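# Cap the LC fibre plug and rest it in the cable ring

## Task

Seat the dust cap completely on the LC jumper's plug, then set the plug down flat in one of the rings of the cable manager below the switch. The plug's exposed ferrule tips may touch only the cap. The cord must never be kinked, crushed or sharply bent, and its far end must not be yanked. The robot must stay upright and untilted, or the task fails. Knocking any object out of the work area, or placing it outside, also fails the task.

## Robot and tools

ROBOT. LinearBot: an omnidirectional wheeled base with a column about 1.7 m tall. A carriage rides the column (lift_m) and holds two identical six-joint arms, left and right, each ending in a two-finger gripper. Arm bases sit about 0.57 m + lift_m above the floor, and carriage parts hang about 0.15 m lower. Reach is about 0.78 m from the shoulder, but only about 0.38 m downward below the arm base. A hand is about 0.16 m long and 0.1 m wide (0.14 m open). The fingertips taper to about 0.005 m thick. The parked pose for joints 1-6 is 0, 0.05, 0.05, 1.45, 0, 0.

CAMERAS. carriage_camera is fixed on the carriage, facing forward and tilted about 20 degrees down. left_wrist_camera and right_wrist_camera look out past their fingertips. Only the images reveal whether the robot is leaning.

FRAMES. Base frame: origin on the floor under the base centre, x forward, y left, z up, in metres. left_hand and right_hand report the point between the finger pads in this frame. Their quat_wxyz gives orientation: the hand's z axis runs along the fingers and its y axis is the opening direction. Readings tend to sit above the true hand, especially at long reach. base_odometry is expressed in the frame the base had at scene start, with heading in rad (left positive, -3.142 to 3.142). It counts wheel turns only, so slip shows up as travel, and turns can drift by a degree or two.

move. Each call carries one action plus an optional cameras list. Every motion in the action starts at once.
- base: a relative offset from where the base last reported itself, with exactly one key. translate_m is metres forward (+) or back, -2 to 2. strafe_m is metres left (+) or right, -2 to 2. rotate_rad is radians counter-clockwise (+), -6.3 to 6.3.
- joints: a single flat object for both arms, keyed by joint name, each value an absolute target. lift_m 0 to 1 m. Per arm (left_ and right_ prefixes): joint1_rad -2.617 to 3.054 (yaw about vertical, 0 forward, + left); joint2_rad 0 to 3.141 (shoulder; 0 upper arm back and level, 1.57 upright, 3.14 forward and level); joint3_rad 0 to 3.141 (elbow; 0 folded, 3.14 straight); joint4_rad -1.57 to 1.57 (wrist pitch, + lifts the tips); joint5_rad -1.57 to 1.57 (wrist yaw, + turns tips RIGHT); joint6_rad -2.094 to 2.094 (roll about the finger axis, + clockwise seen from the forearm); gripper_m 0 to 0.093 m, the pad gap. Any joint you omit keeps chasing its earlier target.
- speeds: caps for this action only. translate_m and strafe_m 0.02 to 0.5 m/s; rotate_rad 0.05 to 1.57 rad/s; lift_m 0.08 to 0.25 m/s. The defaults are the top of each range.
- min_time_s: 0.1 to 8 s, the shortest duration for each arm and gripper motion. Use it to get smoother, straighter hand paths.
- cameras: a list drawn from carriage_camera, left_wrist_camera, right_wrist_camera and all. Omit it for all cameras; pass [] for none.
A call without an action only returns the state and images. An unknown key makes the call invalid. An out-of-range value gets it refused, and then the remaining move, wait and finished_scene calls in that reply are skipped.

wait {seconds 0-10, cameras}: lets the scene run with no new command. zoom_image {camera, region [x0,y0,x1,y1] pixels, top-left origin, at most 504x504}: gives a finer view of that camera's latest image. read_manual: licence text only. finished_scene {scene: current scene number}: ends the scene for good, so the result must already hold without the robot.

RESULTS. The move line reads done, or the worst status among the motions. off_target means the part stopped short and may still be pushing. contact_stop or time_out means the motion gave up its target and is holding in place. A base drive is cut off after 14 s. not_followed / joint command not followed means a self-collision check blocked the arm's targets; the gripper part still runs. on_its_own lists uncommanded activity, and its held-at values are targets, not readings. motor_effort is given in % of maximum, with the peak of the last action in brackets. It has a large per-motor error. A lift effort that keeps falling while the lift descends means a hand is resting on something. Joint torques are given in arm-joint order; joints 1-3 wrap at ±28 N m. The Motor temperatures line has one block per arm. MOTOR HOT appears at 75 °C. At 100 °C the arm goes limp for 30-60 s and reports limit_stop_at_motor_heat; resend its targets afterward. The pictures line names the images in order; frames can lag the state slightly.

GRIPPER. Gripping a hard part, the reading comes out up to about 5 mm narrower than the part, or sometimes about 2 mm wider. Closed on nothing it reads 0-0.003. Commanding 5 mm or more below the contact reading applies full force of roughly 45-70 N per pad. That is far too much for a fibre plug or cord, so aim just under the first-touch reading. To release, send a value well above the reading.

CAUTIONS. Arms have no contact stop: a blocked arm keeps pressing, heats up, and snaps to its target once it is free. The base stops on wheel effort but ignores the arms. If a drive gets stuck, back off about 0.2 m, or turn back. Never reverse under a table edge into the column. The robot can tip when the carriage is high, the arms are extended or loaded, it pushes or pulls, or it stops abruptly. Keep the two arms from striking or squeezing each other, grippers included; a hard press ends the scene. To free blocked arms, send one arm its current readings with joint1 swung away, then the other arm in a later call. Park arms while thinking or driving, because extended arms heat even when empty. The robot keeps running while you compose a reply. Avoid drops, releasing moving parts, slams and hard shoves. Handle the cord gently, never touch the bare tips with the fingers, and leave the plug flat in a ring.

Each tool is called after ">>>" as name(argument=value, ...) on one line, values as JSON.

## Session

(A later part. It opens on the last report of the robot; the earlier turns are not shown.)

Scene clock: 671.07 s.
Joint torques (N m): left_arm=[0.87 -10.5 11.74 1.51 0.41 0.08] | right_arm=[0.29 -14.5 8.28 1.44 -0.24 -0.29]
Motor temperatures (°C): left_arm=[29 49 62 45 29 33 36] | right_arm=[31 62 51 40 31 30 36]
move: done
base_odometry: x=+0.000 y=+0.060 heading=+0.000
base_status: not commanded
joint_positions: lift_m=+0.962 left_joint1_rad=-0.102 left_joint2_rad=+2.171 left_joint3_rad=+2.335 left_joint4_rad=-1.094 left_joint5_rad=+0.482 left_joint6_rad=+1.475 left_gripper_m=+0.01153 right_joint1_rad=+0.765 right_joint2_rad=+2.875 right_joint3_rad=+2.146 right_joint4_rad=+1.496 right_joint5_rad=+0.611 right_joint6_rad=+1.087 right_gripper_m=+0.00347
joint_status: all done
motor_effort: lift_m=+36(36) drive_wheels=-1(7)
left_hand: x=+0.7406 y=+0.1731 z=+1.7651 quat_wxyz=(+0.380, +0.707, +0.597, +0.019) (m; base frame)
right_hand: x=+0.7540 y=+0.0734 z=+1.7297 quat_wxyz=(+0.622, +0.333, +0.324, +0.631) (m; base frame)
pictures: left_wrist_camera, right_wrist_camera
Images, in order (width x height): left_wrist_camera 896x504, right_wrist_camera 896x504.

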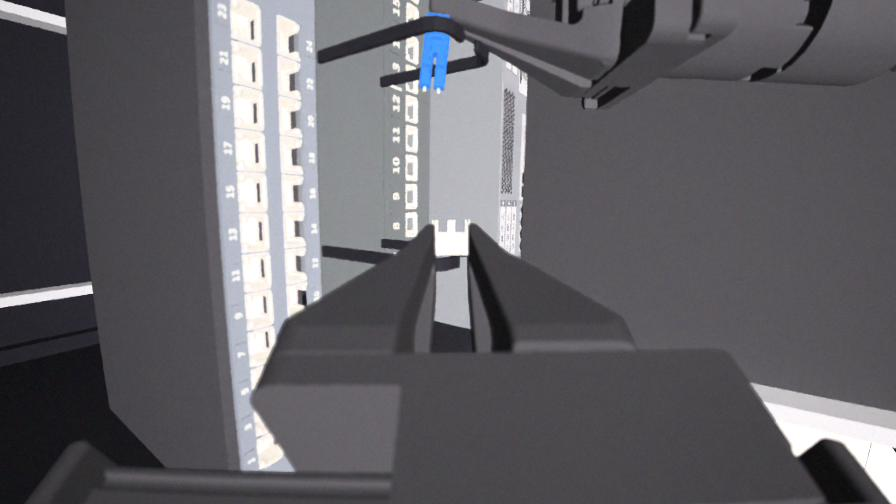

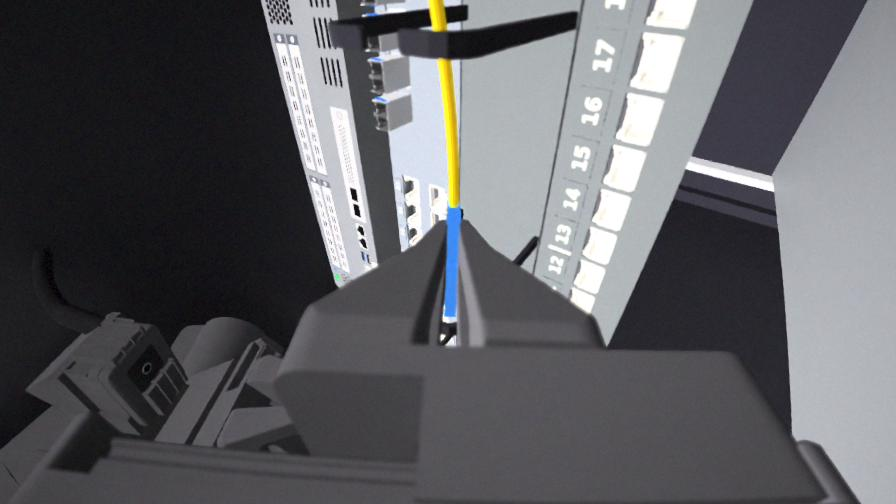

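>>> move(base={"strafe_m": -0.03}, joints={"right_joint1_rad": 0.807, "right_joint2_rad": 3.030, "right_joint3_rad": 2.445, "right_joint4_rad": 1.361, "right_joint5_rad": 0.645, "right_joint6_rad": 1.046, "left_joint1_rad": -0.03}, speeds={"strafe_m": 0.03}, min_time_s=1.4, cameras=["right_wrist_camera"])

>>> move(base={"translate_m": 0.03}, joints={"right_joint1_rad": 0.846, "right_joint2_rad": 2.908, "right_joint3_rad": 2.185, "right_joint4_rad": 1.517, "right_joint5_rad": 0.673, "right_joint6_rad": 1.013}, speeds={"translate_m": 0.03}, min_time_s=1.4)

Scene clock: 735.10 s.
Joint torques (N m): left_arm=[0.68 -10.51 11.75 1.51 0.4 0.08] | right_arm=[0.49 -14.54 8.98 1.22 -0.22 -0.32]
Motor temperatures (°C): left_arm=[29 51 65 44 29 33 36] | right_arm=[31 65 52 39 31 30 36]
move: done
base_odometry: x=+0.000 y=+0.030 heading=+0.000
base_status: done
joint_positions: lift_m=+0.962 left_joint1_rad=-0.038 left_joint2_rad=+2.171 left_joint3_rad=+2.335 left_joint4_rad=-1.093 left_joint5_rad=+0.482 left_joint6_rad=+1.475 left_gripper_m=+0.01153 right_joint1_rad=+0.801 right_joint2_rad=+3.002 right_joint3_rad=+2.421 right_joint4_rad=+1.374 right_joint5_rad=+0.634 right_joint6_rad=+1.056 right_gripper_m=+0.00347
joint_status: all done
motor_effort: lift_m=+36(36) drive_wheels=-1(10)
left_hand: x=+0.7482 y=+0.2072 z=+1.7651 quat_wxyz=(+0.379, +0.687, +0.619, +0.031) (m; base frame)
right_hand: x=+0.7533 y=+0.1023 z=+1.7329 quat_wxyz=(+0.621, +0.332, +0.321, +0.633) (m; base frame)
pictures: right_wrist_camera
Images, in order (width x height): right_wrist_camera 896x504.

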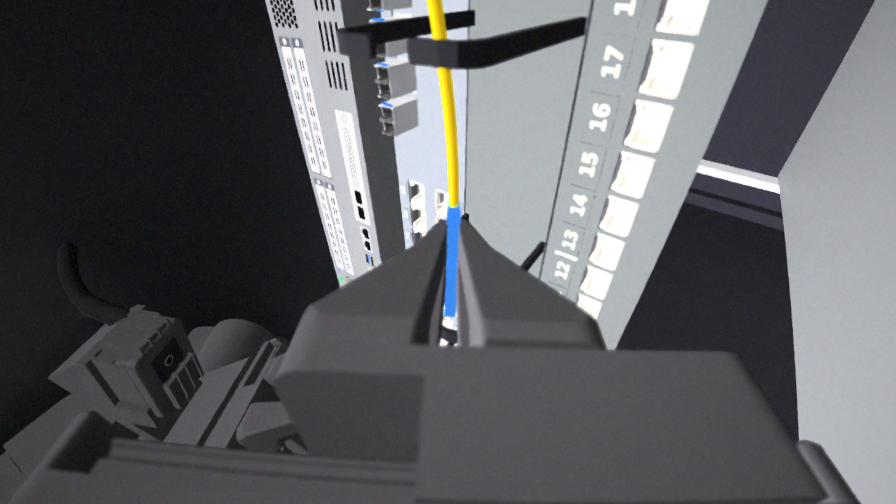

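Scene clock: 736.80 s.
Joint torques (N m): left_arm=[0.85 -10.47 11.49 2.28 -0.16 0.08] | right_arm=[0.96 -18.95 4.59 1.11 -0.15 -0.33]
Motor temperatures (°C): left_arm=[29 51 65 44 29 33 36] | right_arm=[31 65 52 39 31 30 36]
move: done
base_odometry: x=+0.030 y=+0.030 heading=+0.000
base_status: done
joint_positions: lift_m=+0.962 left_joint1_rad=-0.040 left_joint2_rad=+2.172 left_joint3_rad=+2.336 left_joint4_rad=-1.177 left_joint5_rad=+0.548 left_joint6_rad=+1.475 left_gripper_m=+0.01153 right_joint1_rad=+0.836 right_joint2_rad=+2.933 right_joint3_rad=+2.206 right_joint4_rad=+1.537 right_joint5_rad=+0.655 right_joint6_rad=+1.026 right_gripper_m=+0.00347
joint_status: all done
motor_effort: lift_m=+36(36) drive_wheels=-2(8)
left_hand: x=+0.7292 y=+0.1968 z=+1.7591 quat_wxyz=(+0.371, +0.690, +0.621, -0.022) (m; base frame)
right_hand: x=+0.7261 y=+0.1024 z=+1.7186 quat_wxyz=(+0.621, +0.331, +0.322, +0.634) (m; base frame)
pictures: carriage_camera, left_wrist_camera, right_wrist_camera
Images, in order (width x height): carriage_camera 896x504, left_wrist_camera 896x504, right_wrist_camera 896x504.

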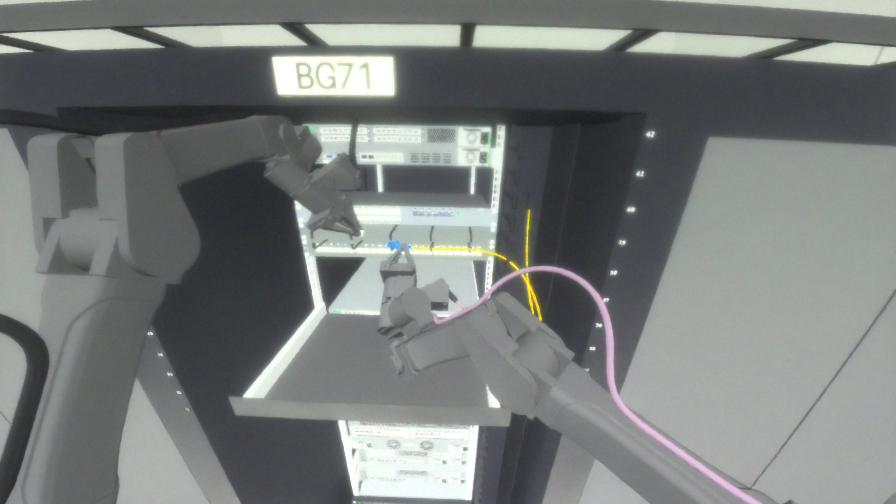

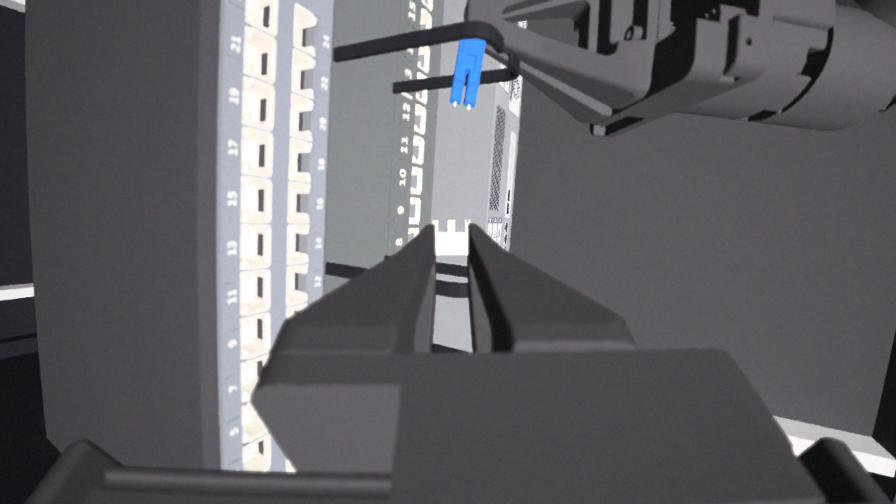

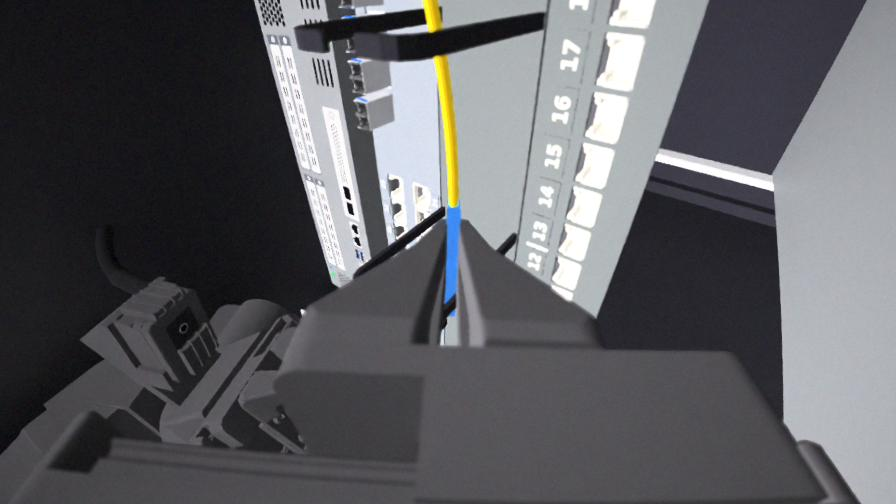

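>>> move(joints={"left_joint2_rad": 2.11, "left_joint4_rad": -1.14, "right_joint2_rad": 2.885, "right_joint3_rad": 2.165, "right_joint4_rad": 1.512}, min_time_s=1)

>>> zoom_image(camera="left_wrist_camera", region=[370, 20, 570, 280])

>>> zoom_image(camera="right_wrist_camera", region=[370, 150, 570, 350])

Scene clock: 745.07 s.
Joint torques (N m): left_arm=[0.84 -15.84 11.48 1.67 -0.17 0.08] | right_arm=[0.83 -19.56 4.92 1.04 -0.17 -0.32]
Motor temperatures (°C): left_arm=[29 52 65 45 29 33 36] | right_arm=[31 66 51 39 31 30 36]
move: off_target
base_odometry: x=+0.030 y=+0.030 heading=+0.000
base_status: not commanded
joint_positions: lift_m=+0.962 left_joint1_rad=-0.040 left_joint2_rad=+2.172 left_joint3_rad=+2.336 left_joint4_rad=-1.180 left_joint5_rad=+0.548 left_joint6_rad=+1.475 left_gripper_m=+0.01153 right_joint1_rad=+0.838 right_joint2_rad=+2.918 right_joint3_rad=+2.182 right_joint4_rad=+1.538 right_joint5_rad=+0.658 right_joint6_rad=+1.024 right_gripper_m=+0.00347
joint_status: left_joint4_rad off_target (ended at -1.180, target -1.140); the others done
motor_effort: lift_m=+36(36) drive_wheels=+0(5)
left_hand: x=+0.7287 y=+0.1968 z=+1.7588 quat_wxyz=(+0.370, +0.690, +0.622, -0.023) (m; base frame)
right_hand: x=+0.7252 y=+0.1022 z=+1.7191 quat_wxyz=(+0.621, +0.331, +0.325, +0.631) (m; base frame)
pictures: carriage_camera, left_wrist_camera, right_wrist_camera
Images, in order (width x height): carriage_camera 896x504, left_wrist_camera 896x504, right_wrist_camera 896x504.

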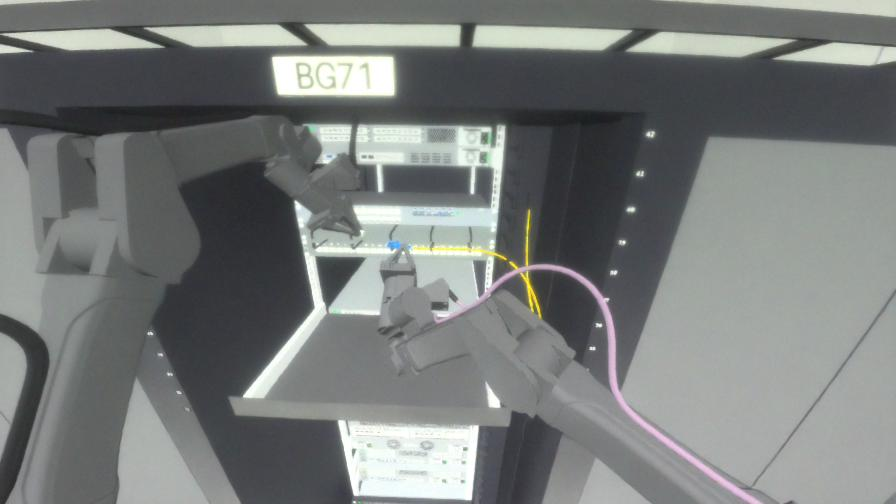

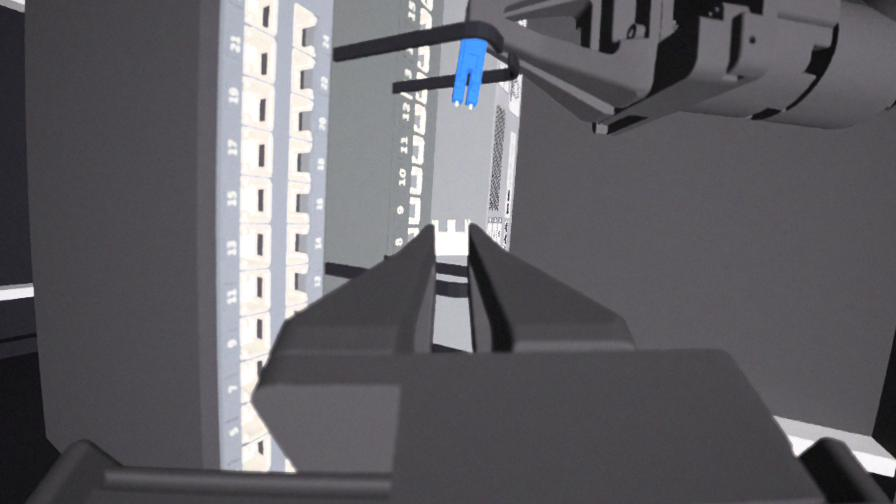

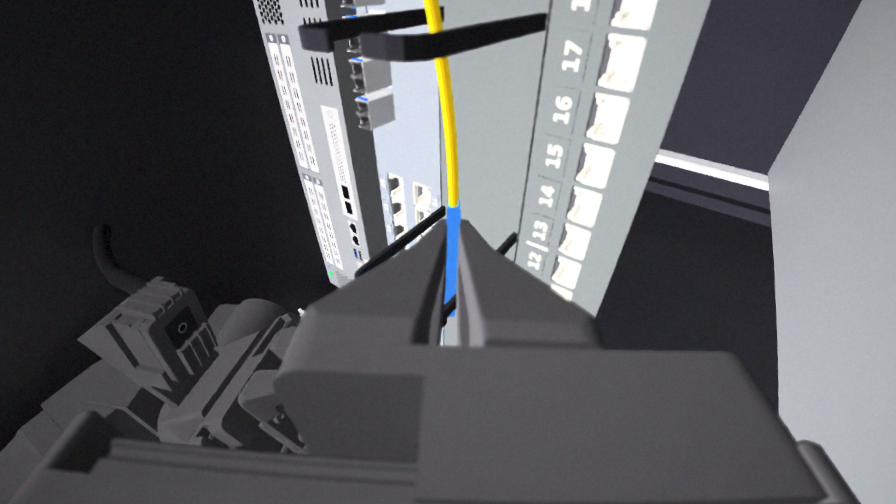

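Scaled by 1.938 from the camera's 896x504 image, which has a finer 1280x720 frame.

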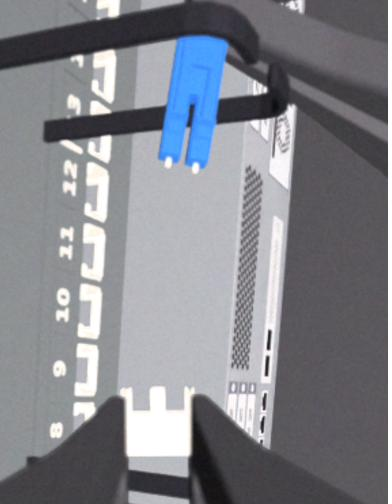

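Scaled by 2.520 from the camera's 896x504 image, which has a finer 1280x720 frame.

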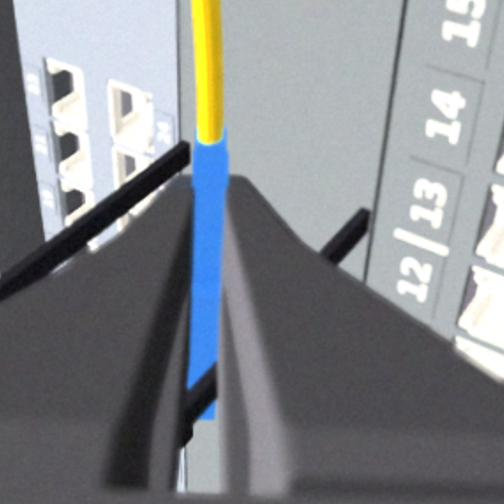

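>>> move(joints={"left_joint2_rad": 2.06, "left_joint4_rad": -1.10, "left_joint1_rad": 0.0, "right_joint2_rad": 2.853}, min_time_s=1)

>>> zoom_image(camera="left_wrist_camera", region=[370, 20, 570, 280])

>>> zoom_image(camera="right_wrist_camera", region=[370, 150, 570, 350])

Scene clock: 759.10 s.
Joint torques (N m): left_arm=[3.22 -19.66 11.48 2.1 -0.16 0.08] | right_arm=[0.58 -20.22 5.34 1.19 -0.22 -0.32]
Motor temperatures (°C): left_arm=[29 57 65 45 29 33 36] | right_arm=[31 66 51 38 31 30 36]
move: off_target
base_odometry: x=+0.030 y=+0.030 heading=+0.000
base_status: not commanded
joint_positions: lift_m=+0.962 left_joint1_rad=-0.039 left_joint2_rad=+2.169 left_joint3_rad=+2.336 left_joint4_rad=-1.179 left_joint5_rad=+0.548 left_joint6_rad=+1.475 left_gripper_m=+0.01153 right_joint1_rad=+0.840 right_joint2_rad=+2.893 right_joint3_rad=+2.178 right_joint4_rad=+1.524 right_joint5_rad=+0.662 right_joint6_rad=+1.023 right_gripper_m=+0.00347
joint_status: left_joint1_rad off_target (ended at -0.039, target +0.000); left_joint2_rad off_target (ended at +2.169, target +2.060); left_joint4_rad off_target (ended at -1.179, target -1.100); the others done
motor_effort: lift_m=+36(36) drive_wheels=-3(6)
left_hand: x=+0.7286 y=+0.1970 z=+1.7605 quat_wxyz=(+0.371, +0.690, +0.621, -0.021) (m; base frame)
right_hand: x=+0.7243 y=+0.1027 z=+1.7310 quat_wxyz=(+0.621, +0.333, +0.322, +0.633) (m; base frame)
pictures: carriage_camera, left_wrist_camera, right_wrist_camera
Images, in order (width x height): carriage_camera 896x504, left_wrist_camera 896x504, right_wrist_camera 896x504.

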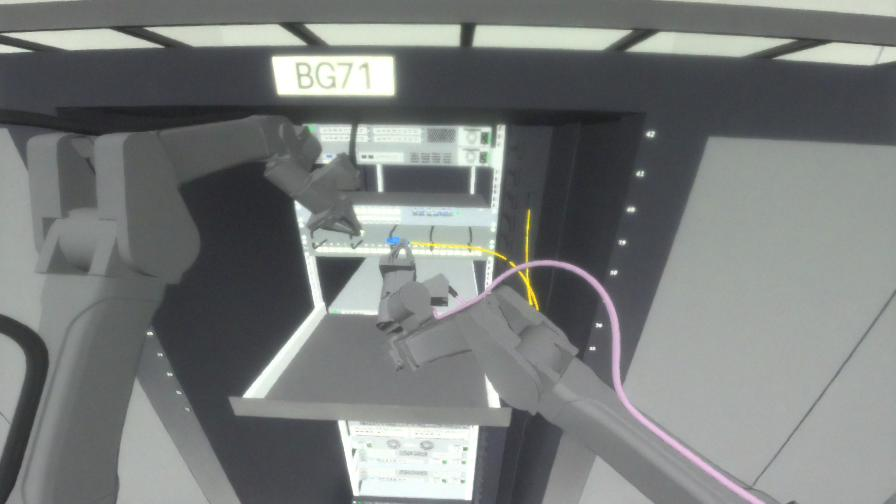

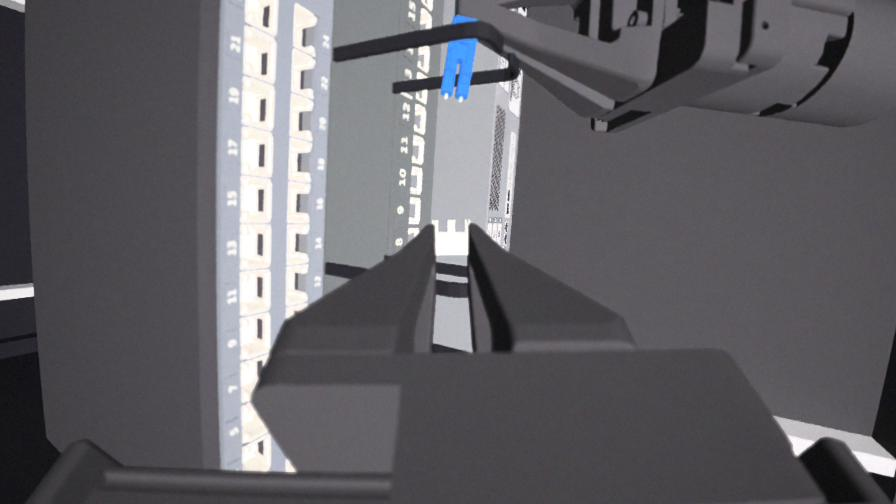

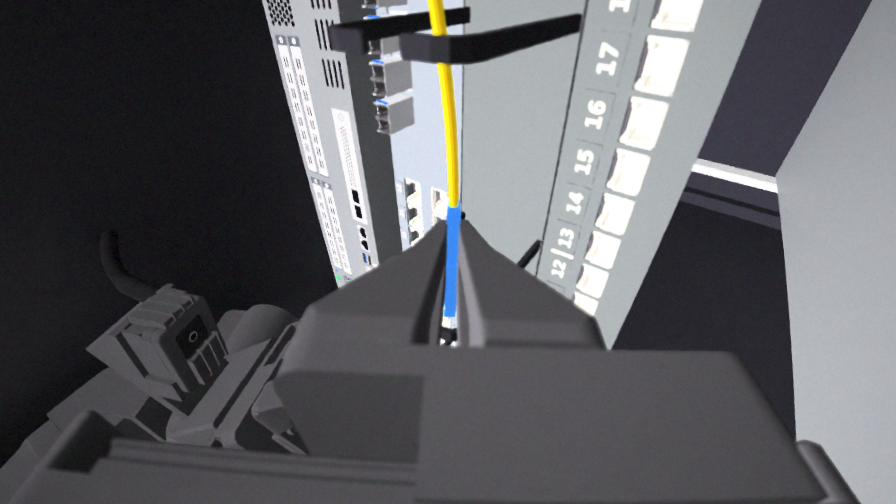

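Scaled by 1.938 from the camera's 896x504 image, which has a finer 1280x720 frame.

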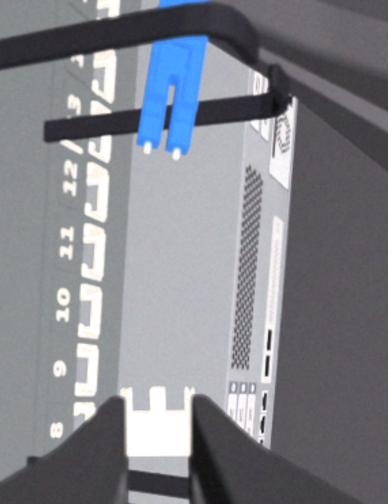

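Scaled by 2.520 from the camera's 896x504 image, which has a finer 1280x720 frame.

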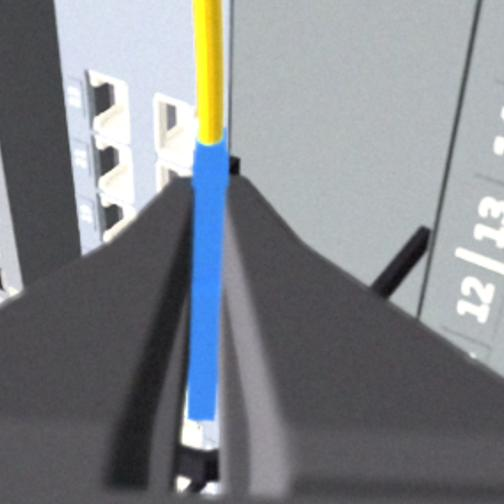

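>>> move(joints={"left_joint1_rad": -0.03, "left_joint2_rad": 2.176, "left_joint4_rad": -1.082}, min_time_s=0.8, cameras=[])

>>> move(base={"translate_m": -0.03}, joints={"right_joint1_rad": 0.800, "right_joint2_rad": 3.028, "right_joint3_rad": 2.443, "right_joint4_rad": 1.362, "right_joint5_rad": 0.632, "right_joint6_rad": 1.058}, speeds={"translate_m": 0.03}, min_time_s=1.4)

>>> zoom_image(camera="left_wrist_camera", region=[370, 20, 570, 300])

Scene clock: 778.03 s.
Joint torques (N m): left_arm=[0.85 -10.44 11.48 2.28 -0.17 0.08] | right_arm=[0.58 -20.23 5.35 1.21 -0.23 -0.31]
Motor temperatures (°C): left_arm=[30 78 66 46 29 33 36] | right_arm=[31 77 50 38 31 30 36]
move: off_target
MOTOR HOT: joint 2 (shoulder) of the left arm reports 78 °C; the controller stops that arm at 100 °C. To cool a motor, set the load down, stop pushing, or move to a pose that needs little force.
MOTOR HOT: joint 2 (shoulder) of the right arm reports 77 °C; the controller stops that arm at 100 °C. To cool a motor, set the load down, stop pushing, or move to a pose that needs little force.
base_odometry: x=+0.030 y=+0.030 heading=+0.000
base_status: not commanded
joint_positions: lift_m=+0.962 left_joint1_rad=-0.040 left_joint2_rad=+2.171 left_joint3_rad=+2.336 left_joint4_rad=-1.178 left_joint5_rad=+0.548 left_joint6_rad=+1.475 left_gripper_m=+0.01153 right_joint1_rad=+0.840 right_joint2_rad=+2.893 right_joint3_rad=+2.178 right_joint4_rad=+1.523 right_joint5_rad=+0.663 right_joint6_rad=+1.022 right_gripper_m=+0.00347
joint_status: left_joint4_rad off_target (ended at -1.178, target -1.082); the others done
motor_effort: lift_m=+36(36) drive_wheels=+0(4)
left_hand: x=+0.7290 y=+0.1968 z=+1.7594 quat_wxyz=(+0.371, +0.690, +0.621, -0.022) (m; base frame)
right_hand: x=+0.7245 y=+0.1027 z=+1.7308 quat_wxyz=(+0.621, +0.333, +0.323, +0.632) (m; base frame)
pictures: none
No camera images: "cameras" was empty.

Scene clock: 779.73 s.
Joint torques (N m): left_arm=[0.69 -10.78 11.33 1.5 0.2 0.07] | right_arm=[-0.4 -14.57 8.98 1.22 -0.42 -0.05]
Motor temperatures (°C): left_arm=[30 77 65 46 29 33 36] | right_arm=[31 77 50 38 31 30 36]
move: done
MOTOR HOT: still on. Joint 2 (shoulder) of the left arm reports 77 °C.
MOTOR HOT: still on. Joint 2 (shoulder) of the right arm reports 77 °C.
base_odometry: x=+0.000 y=+0.030 heading=+0.000
base_status: done
joint_positions: lift_m=+0.962 left_joint1_rad=-0.038 left_joint2_rad=+2.173 left_joint3_rad=+2.339 left_joint4_rad=-1.094 left_joint5_rad=+0.505 left_joint6_rad=+1.476 left_gripper_m=+0.01153 right_joint1_rad=+0.805 right_joint2_rad=+3.000 right_joint3_rad=+2.419 right_joint4_rad=+1.375 right_joint5_rad=+0.641 right_joint6_rad=+1.047 right_gripper_m=+0.00347
joint_status: all done
on_its_own: left_joint4_rad moved +0.084 to your old target -1.082
motor_effort: lift_m=+36(36) drive_wheels=+1(9)
left_hand: x=+0.7476 y=+0.2037 z=+1.7669 quat_wxyz=(+0.386, +0.688, +0.614, +0.023) (m; base frame)
right_hand: x=+0.7522 y=+0.1027 z=+1.7332 quat_wxyz=(+0.624, +0.333, +0.322, +0.630) (m; base frame)
pictures: carriage_camera, left_wrist_camera, right_wrist_camera
Images, in order (width x height): carriage_camera 896x504, left_wrist_camera 896x504, right_wrist_camera 896x504.

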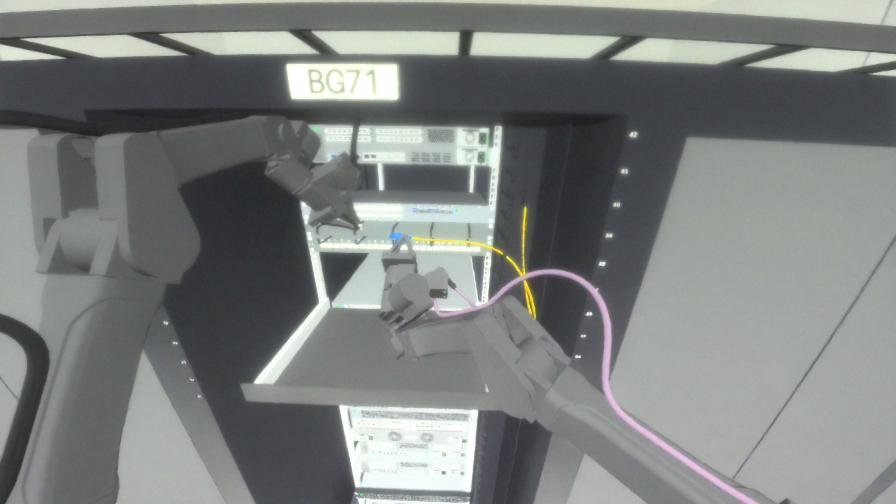

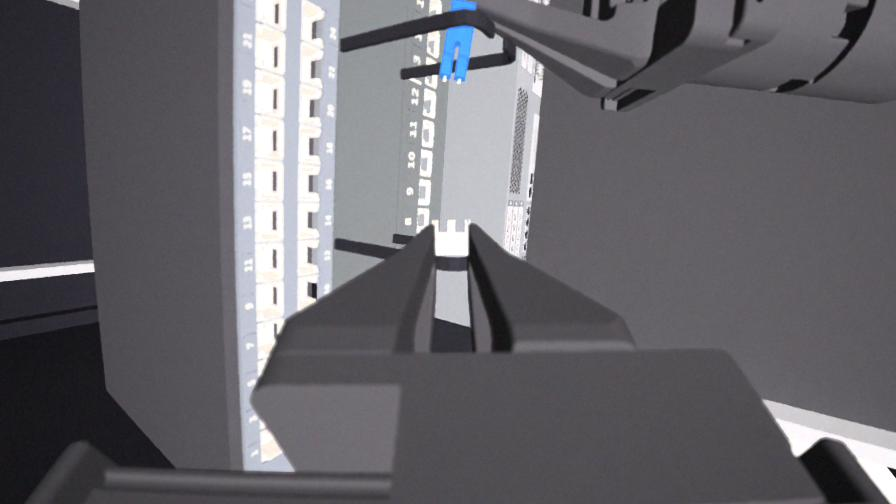

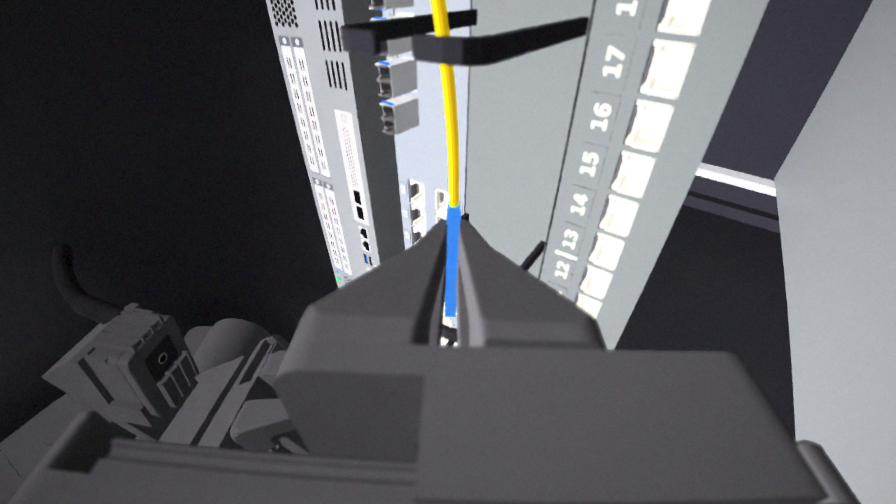

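Scaled by 1.800 from the camera's 896x504 image, which has a finer 1280x720 frame.

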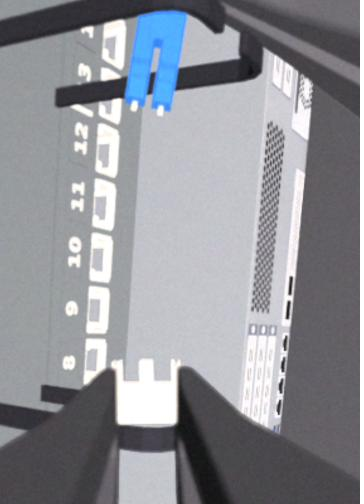

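>>> move(joints={"left_joint1_rad": -0.134, "left_joint2_rad": 2.09, "left_joint3_rad": 2.29, "left_joint4_rad": -1.145, "left_joint5_rad": 0.465, "left_joint6_rad": 1.56}, min_time_s=1.2, cameras=["left_wrist_camera"])

>>> move(base={"translate_m": 0.03}, joints={"right_joint1_rad": 0.846, "right_joint2_rad": 2.853, "right_joint3_rad": 2.165, "right_joint4_rad": 1.510, "right_joint5_rad": 0.673, "right_joint6_rad": 1.013}, speeds={"translate_m": 0.03}, min_time_s=1.4, cameras=[])

>>> move(joints={"right_joint2_rad": 2.885}, min_time_s=0.3)

>>> zoom_image(camera="left_wrist_camera", region=[370, 20, 570, 300])

Scene clock: 816.50 s.
Joint torques (N m): left_arm=[-0.64 -15.73 6.28 1.2 0.2 0.1] | right_arm=[-0.44 -14.56 8.92 1.26 -0.41 -0.08]
Motor temperatures (°C): left_arm=[29 68 62 43 29 33 36] | right_arm=[31 67 54 38 32 30 36]
move: done
MOTOR HOT: cleared for the motors of the left arm.
MOTOR HOT: cleared for the motors of the right arm.
base_odometry: x=+0.000 y=+0.030 heading=+0.000
base_status: not commanded
joint_positions: lift_m=+0.962 left_joint1_rad=-0.126 left_joint2_rad=+2.151 left_joint3_rad=+2.302 left_joint4_rad=-1.137 left_joint5_rad=+0.478 left_joint6_rad=+1.548 left_gripper_m=+0.01153 right_joint1_rad=+0.805 right_joint2_rad=+3.000 right_joint3_rad=+2.419 right_joint4_rad=+1.373 right_joint5_rad=+0.639 right_joint6_rad=+1.047 right_gripper_m=+0.00347
joint_status: all done
motor_effort: lift_m=+36(36) drive_wheels=-2(6)
left_hand: x=+0.7242 y=+0.1628 z=+1.7575 quat_wxyz=(+0.360, +0.736, +0.572, +0.011) (m; base frame)
right_hand: x=+0.7524 y=+0.1033 z=+1.7331 quat_wxyz=(+0.623, +0.332, +0.323, +0.630) (m; base frame)
pictures: left_wrist_camera
Images, in order (width x height): left_wrist_camera 896x504.

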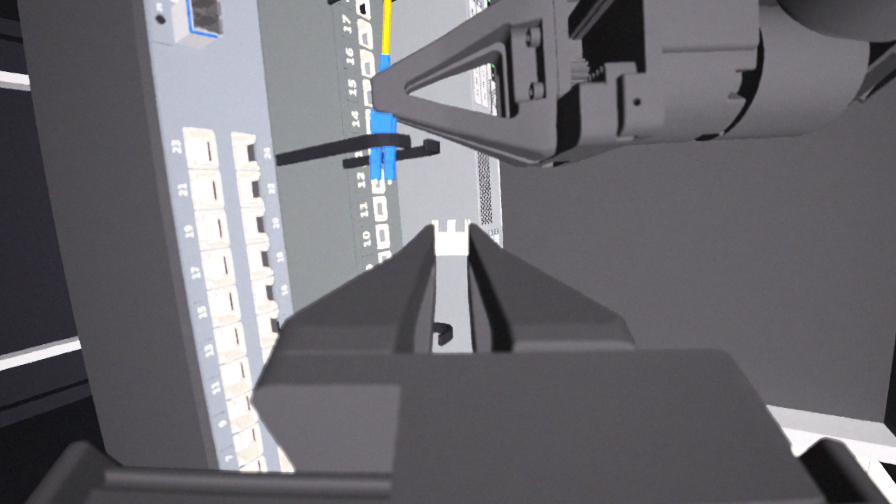

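Scene clock: 818.20 s.
Joint torques (N m): left_arm=[-0.47 -15.47 6.6 1.23 0.21 0.08] | right_arm=[0.47 -20.45 5.33 1.45 -0.25 -0.31]
Motor temperatures (°C): left_arm=[29 68 62 43 29 33 36] | right_arm=[31 68 54 38 32 30 36]
move: done
base_odometry: x=+0.030 y=+0.031 heading=+0.001
base_status: done
joint_positions: lift_m=+0.962 left_joint1_rad=-0.128 left_joint2_rad=+2.148 left_joint3_rad=+2.298 left_joint4_rad=-1.141 left_joint5_rad=+0.477 left_joint6_rad=+1.549 left_gripper_m=+0.01153 right_joint1_rad=+0.841 right_joint2_rad=+2.894 right_joint3_rad=+2.179 right_joint4_rad=+1.504 right_joint5_rad=+0.666 right_joint6_rad=+1.023 right_gripper_m=+0.00347
joint_status: all done
motor_effort: lift_m=+36(36) drive_wheels=-1(7)
left_hand: x=+0.7225 y=+0.1622 z=+1.7568 quat_wxyz=(+0.358, +0.738, +0.573, +0.009) (m; base frame)
right_hand: x=+0.7263 y=+0.1049 z=+1.7274 quat_wxyz=(+0.621, +0.334, +0.331, +0.627) (m; base frame)
pictures: none
No camera images: "cameras" was empty.

Scene clock: 818.80 s.
Joint torques (N m): left_arm=[-0.47 -15.46 6.57 1.23 0.21 0.09] | right_arm=[0.51 -17.42 5.33 1.45 -0.25 -0.31]
Motor temperatures (°C): left_arm=[29 68 62 43 29 33 36] | right_arm=[31 68 54 38 32 30 36]
move: done
base_odometry: x=+0.030 y=+0.031 heading=+0.001
base_status: not commanded
joint_positions: lift_m=+0.962 left_joint1_rad=-0.128 left_joint2_rad=+2.148 left_joint3_rad=+2.298 left_joint4_rad=-1.141 left_joint5_rad=+0.477 left_joint6_rad=+1.549 left_gripper_m=+0.01153 right_joint1_rad=+0.841 right_joint2_rad=+2.894 right_joint3_rad=+2.178 right_joint4_rad=+1.505 right_joint5_rad=+0.666 right_joint6_rad=+1.023 right_gripper_m=+0.00347
joint_status: all done
motor_effort: lift_m=+36(36) drive_wheels=+0(4)
left_hand: x=+0.7225 y=+0.1622 z=+1.7568 quat_wxyz=(+0.358, +0.738, +0.573, +0.009) (m; base frame)
right_hand: x=+0.7262 y=+0.1048 z=+1.7274 quat_wxyz=(+0.621, +0.334, +0.331, +0.627) (m; base frame)
pictures: carriage_camera, left_wrist_camera, right_wrist_camera
Images, in order (width x height): carriage_camera 896x504, left_wrist_camera 896x504, right_wrist_camera 896x504.

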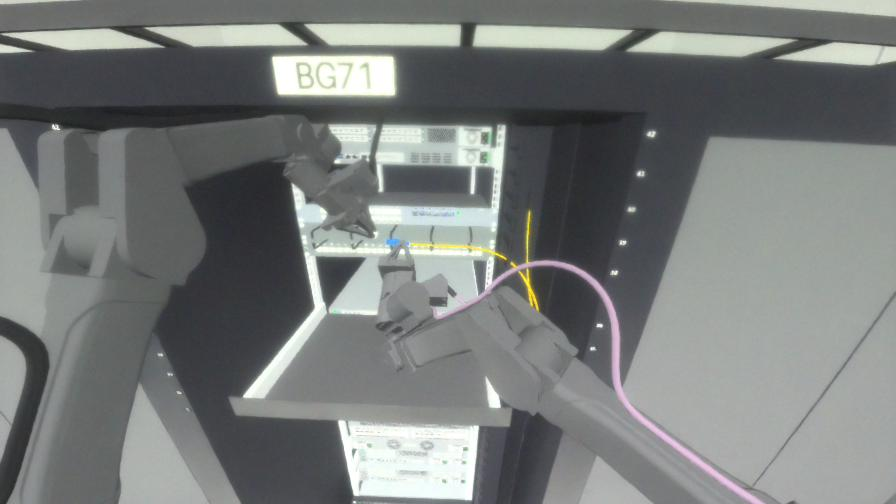

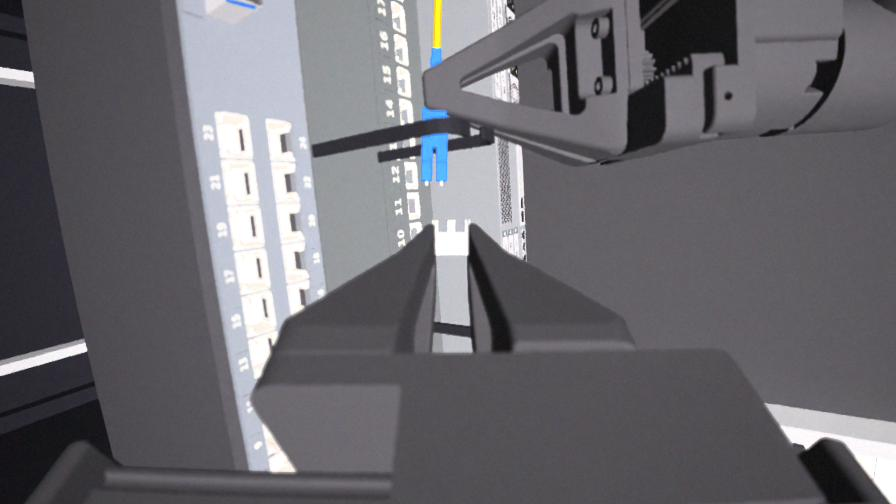

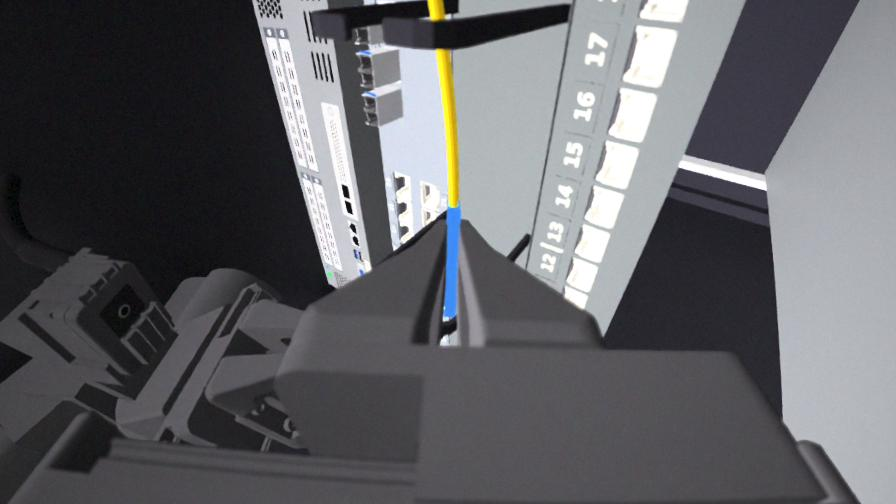

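Scaled by 1.800 from the camera's 896x504 image, which has a finer 1280x720 frame.

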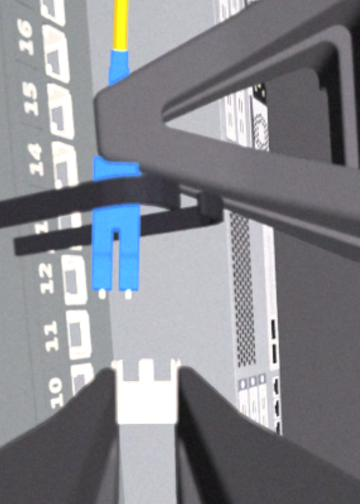

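>>> move(joints={"left_joint1_rad": -0.114, "left_joint2_rad": 2.233, "left_joint3_rad": 2.408, "left_joint4_rad": -1.12, "left_joint5_rad": 0.49}, min_time_s=1.2, cameras=["left_wrist_camera", "right_wrist_camera"])

>>> zoom_image(camera="left_wrist_camera", region=[395, 120, 515, 270])

>>> zoom_image(camera="right_wrist_camera", region=[390, 180, 520, 350])

Scene clock: 852.23 s.
Joint torques (N m): left_arm=[0.64 -9.92 10.4 1.44 0.43 0.08] | right_arm=[0.5 -17.42 5.38 1.42 -0.26 -0.31]
Motor temperatures (°C): left_arm=[29 69 58 42 29 33 36] | right_arm=[31 70 51 38 31 30 36]
move: done
base_odometry: x=+0.030 y=+0.031 heading=+0.001
base_status: not commanded
joint_positions: lift_m=+0.962 left_joint1_rad=-0.121 left_joint2_rad=+2.217 left_joint3_rad=+2.372 left_joint4_rad=-1.134 left_joint5_rad=+0.477 left_joint6_rad=+1.549 left_gripper_m=+0.01153 right_joint1_rad=+0.841 right_joint2_rad=+2.894 right_joint3_rad=+2.178 right_joint4_rad=+1.506 right_joint5_rad=+0.666 right_joint6_rad=+1.022 right_gripper_m=+0.00347
joint_status: all done
motor_effort: lift_m=+36(36) drive_wheels=+2(6)
left_hand: x=+0.7400 y=+0.1635 z=+1.7491 quat_wxyz=(+0.362, +0.735, +0.573, +0.015) (m; base frame)
right_hand: x=+0.7260 y=+0.1046 z=+1.7275 quat_wxyz=(+0.621, +0.333, +0.331, +0.627) (m; base frame)
pictures: left_wrist_camera, right_wrist_camera
Images, in order (width x height): left_wrist_camera 896x504, right_wrist_camera 896x504.

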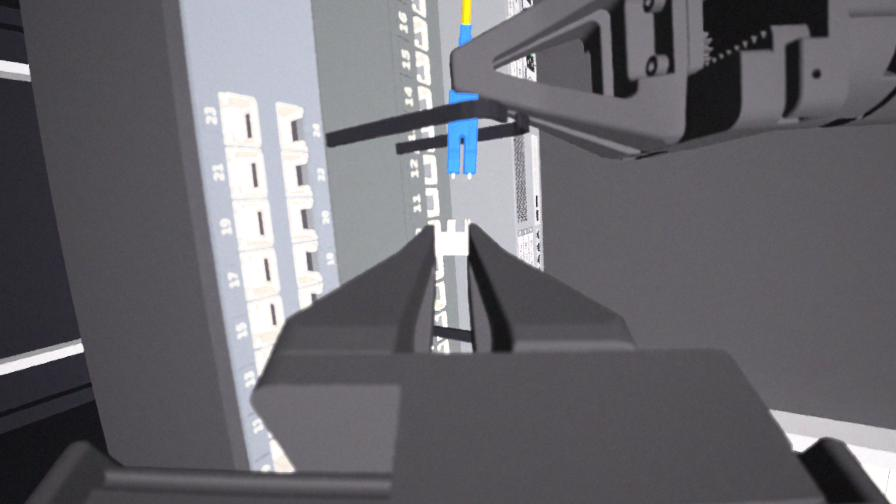

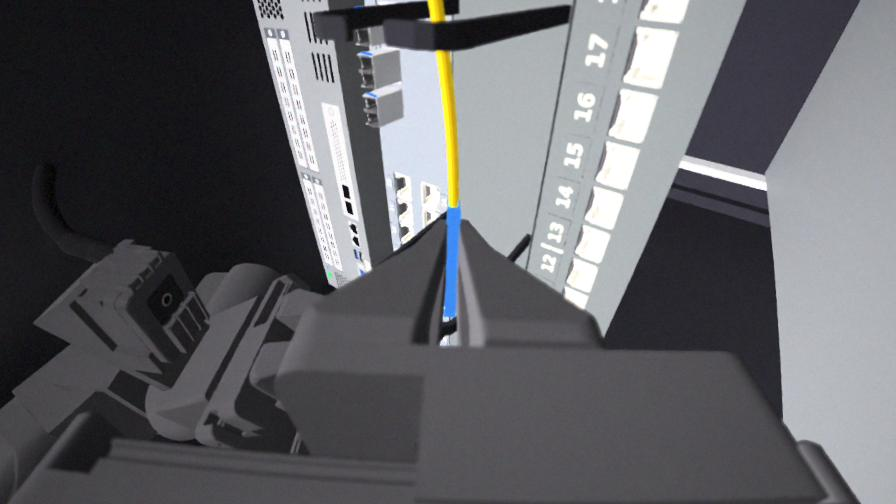

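Scaled by 3.360 from the camera's 896x504 image, which has a finer 1280x720 frame.

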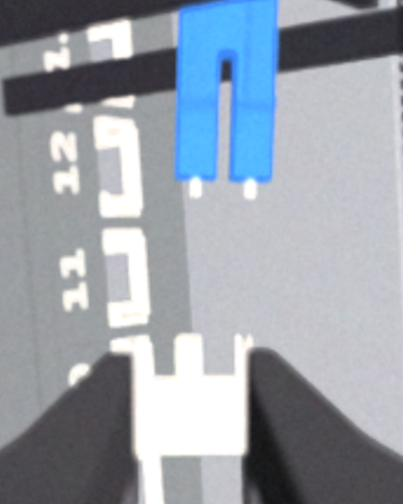

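Scaled by 2.965 from the camera's 896x504 image, which has a finer 1280x720 frame.

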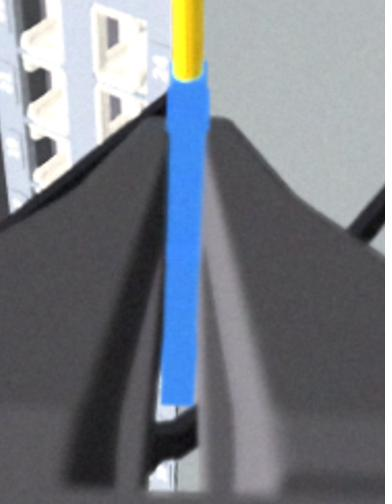

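>>> move(joints={"left_joint1_rad": -0.113, "left_joint2_rad": 2.146, "left_joint3_rad": 2.29, "left_joint4_rad": -1.07, "left_joint5_rad": 0.489}, min_time_s=1.2, cameras=["left_wrist_camera", "right_wrist_camera"])

>>> zoom_image(camera="left_wrist_camera", region=[395, 120, 515, 270])

>>> zoom_image(camera="right_wrist_camera", region=[390, 180, 520, 350])

Scene clock: 873.00 s.
Joint torques (N m): left_arm=[0.7 -15.17 5.94 1.46 0.37 0.07] | right_arm=[0.5 -17.42 5.37 1.42 -0.25 -0.3]
Motor temperatures (°C): left_arm=[29 65 57 43 29 33 36] | right_arm=[31 72 50 38 31 30 36]
move: done
base_odometry: x=+0.030 y=+0.031 heading=+0.001
base_status: not commanded
joint_positions: lift_m=+0.962 left_joint1_rad=-0.121 left_joint2_rad=+2.195 left_joint3_rad=+2.306 left_joint4_rad=-1.084 left_joint5_rad=+0.483 left_joint6_rad=+1.549 left_gripper_m=+0.01153 right_joint1_rad=+0.841 right_joint2_rad=+2.894 right_joint3_rad=+2.178 right_joint4_rad=+1.506 right_joint5_rad=+0.666 right_joint6_rad=+1.022 right_gripper_m=+0.00347
joint_status: all done
motor_effort: lift_m=+36(36) drive_wheels=-3(6)
left_hand: x=+0.7401 y=+0.1626 z=+1.7433 quat_wxyz=(+0.366, +0.735, +0.571, +0.014) (m; base frame)
right_hand: x=+0.7260 y=+0.1046 z=+1.7275 quat_wxyz=(+0.621, +0.333, +0.331, +0.627) (m; base frame)
pictures: left_wrist_camera, right_wrist_camera
Images, in order (width x height): left_wrist_camera 896x504, right_wrist_camera 896x504.

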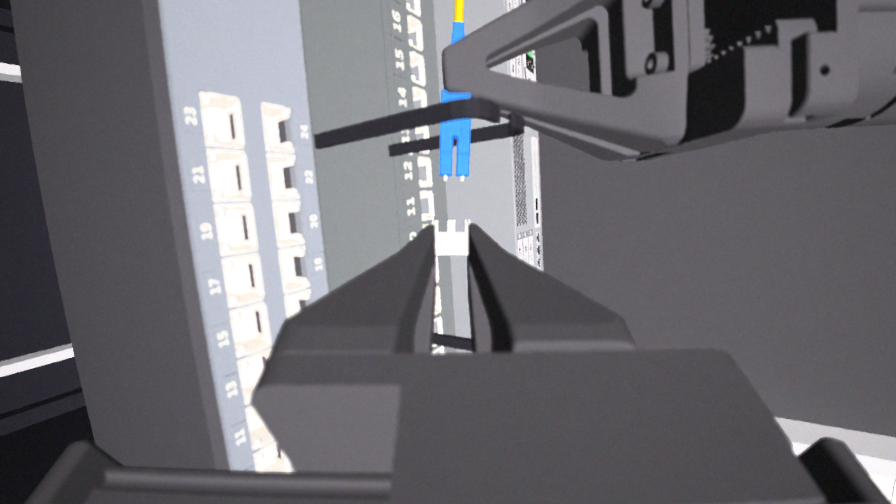

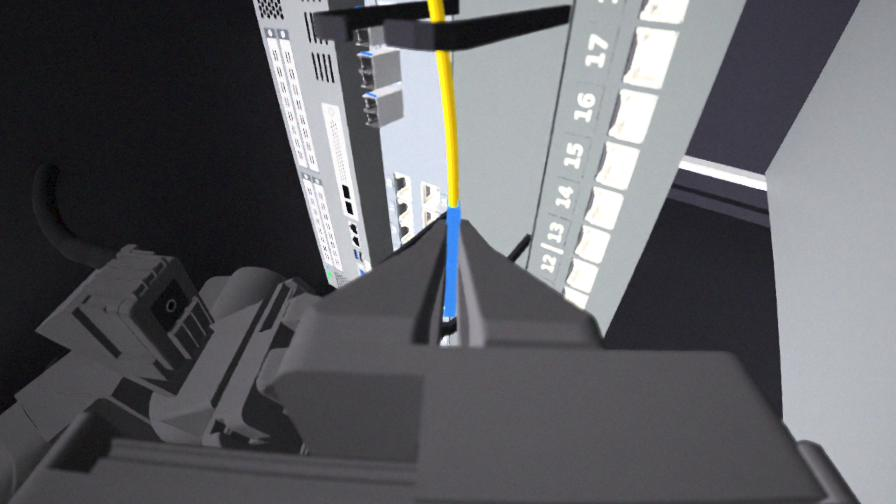

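Scaled by 3.360 from the camera's 896x504 image, which has a finer 1280x720 frame.

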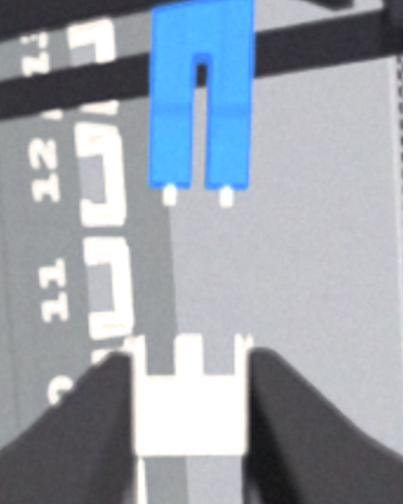

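Scaled by 2.965 from the camera's 896x504 image, which has a finer 1280x720 frame.

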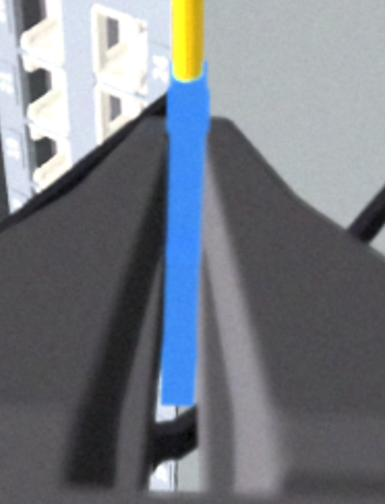

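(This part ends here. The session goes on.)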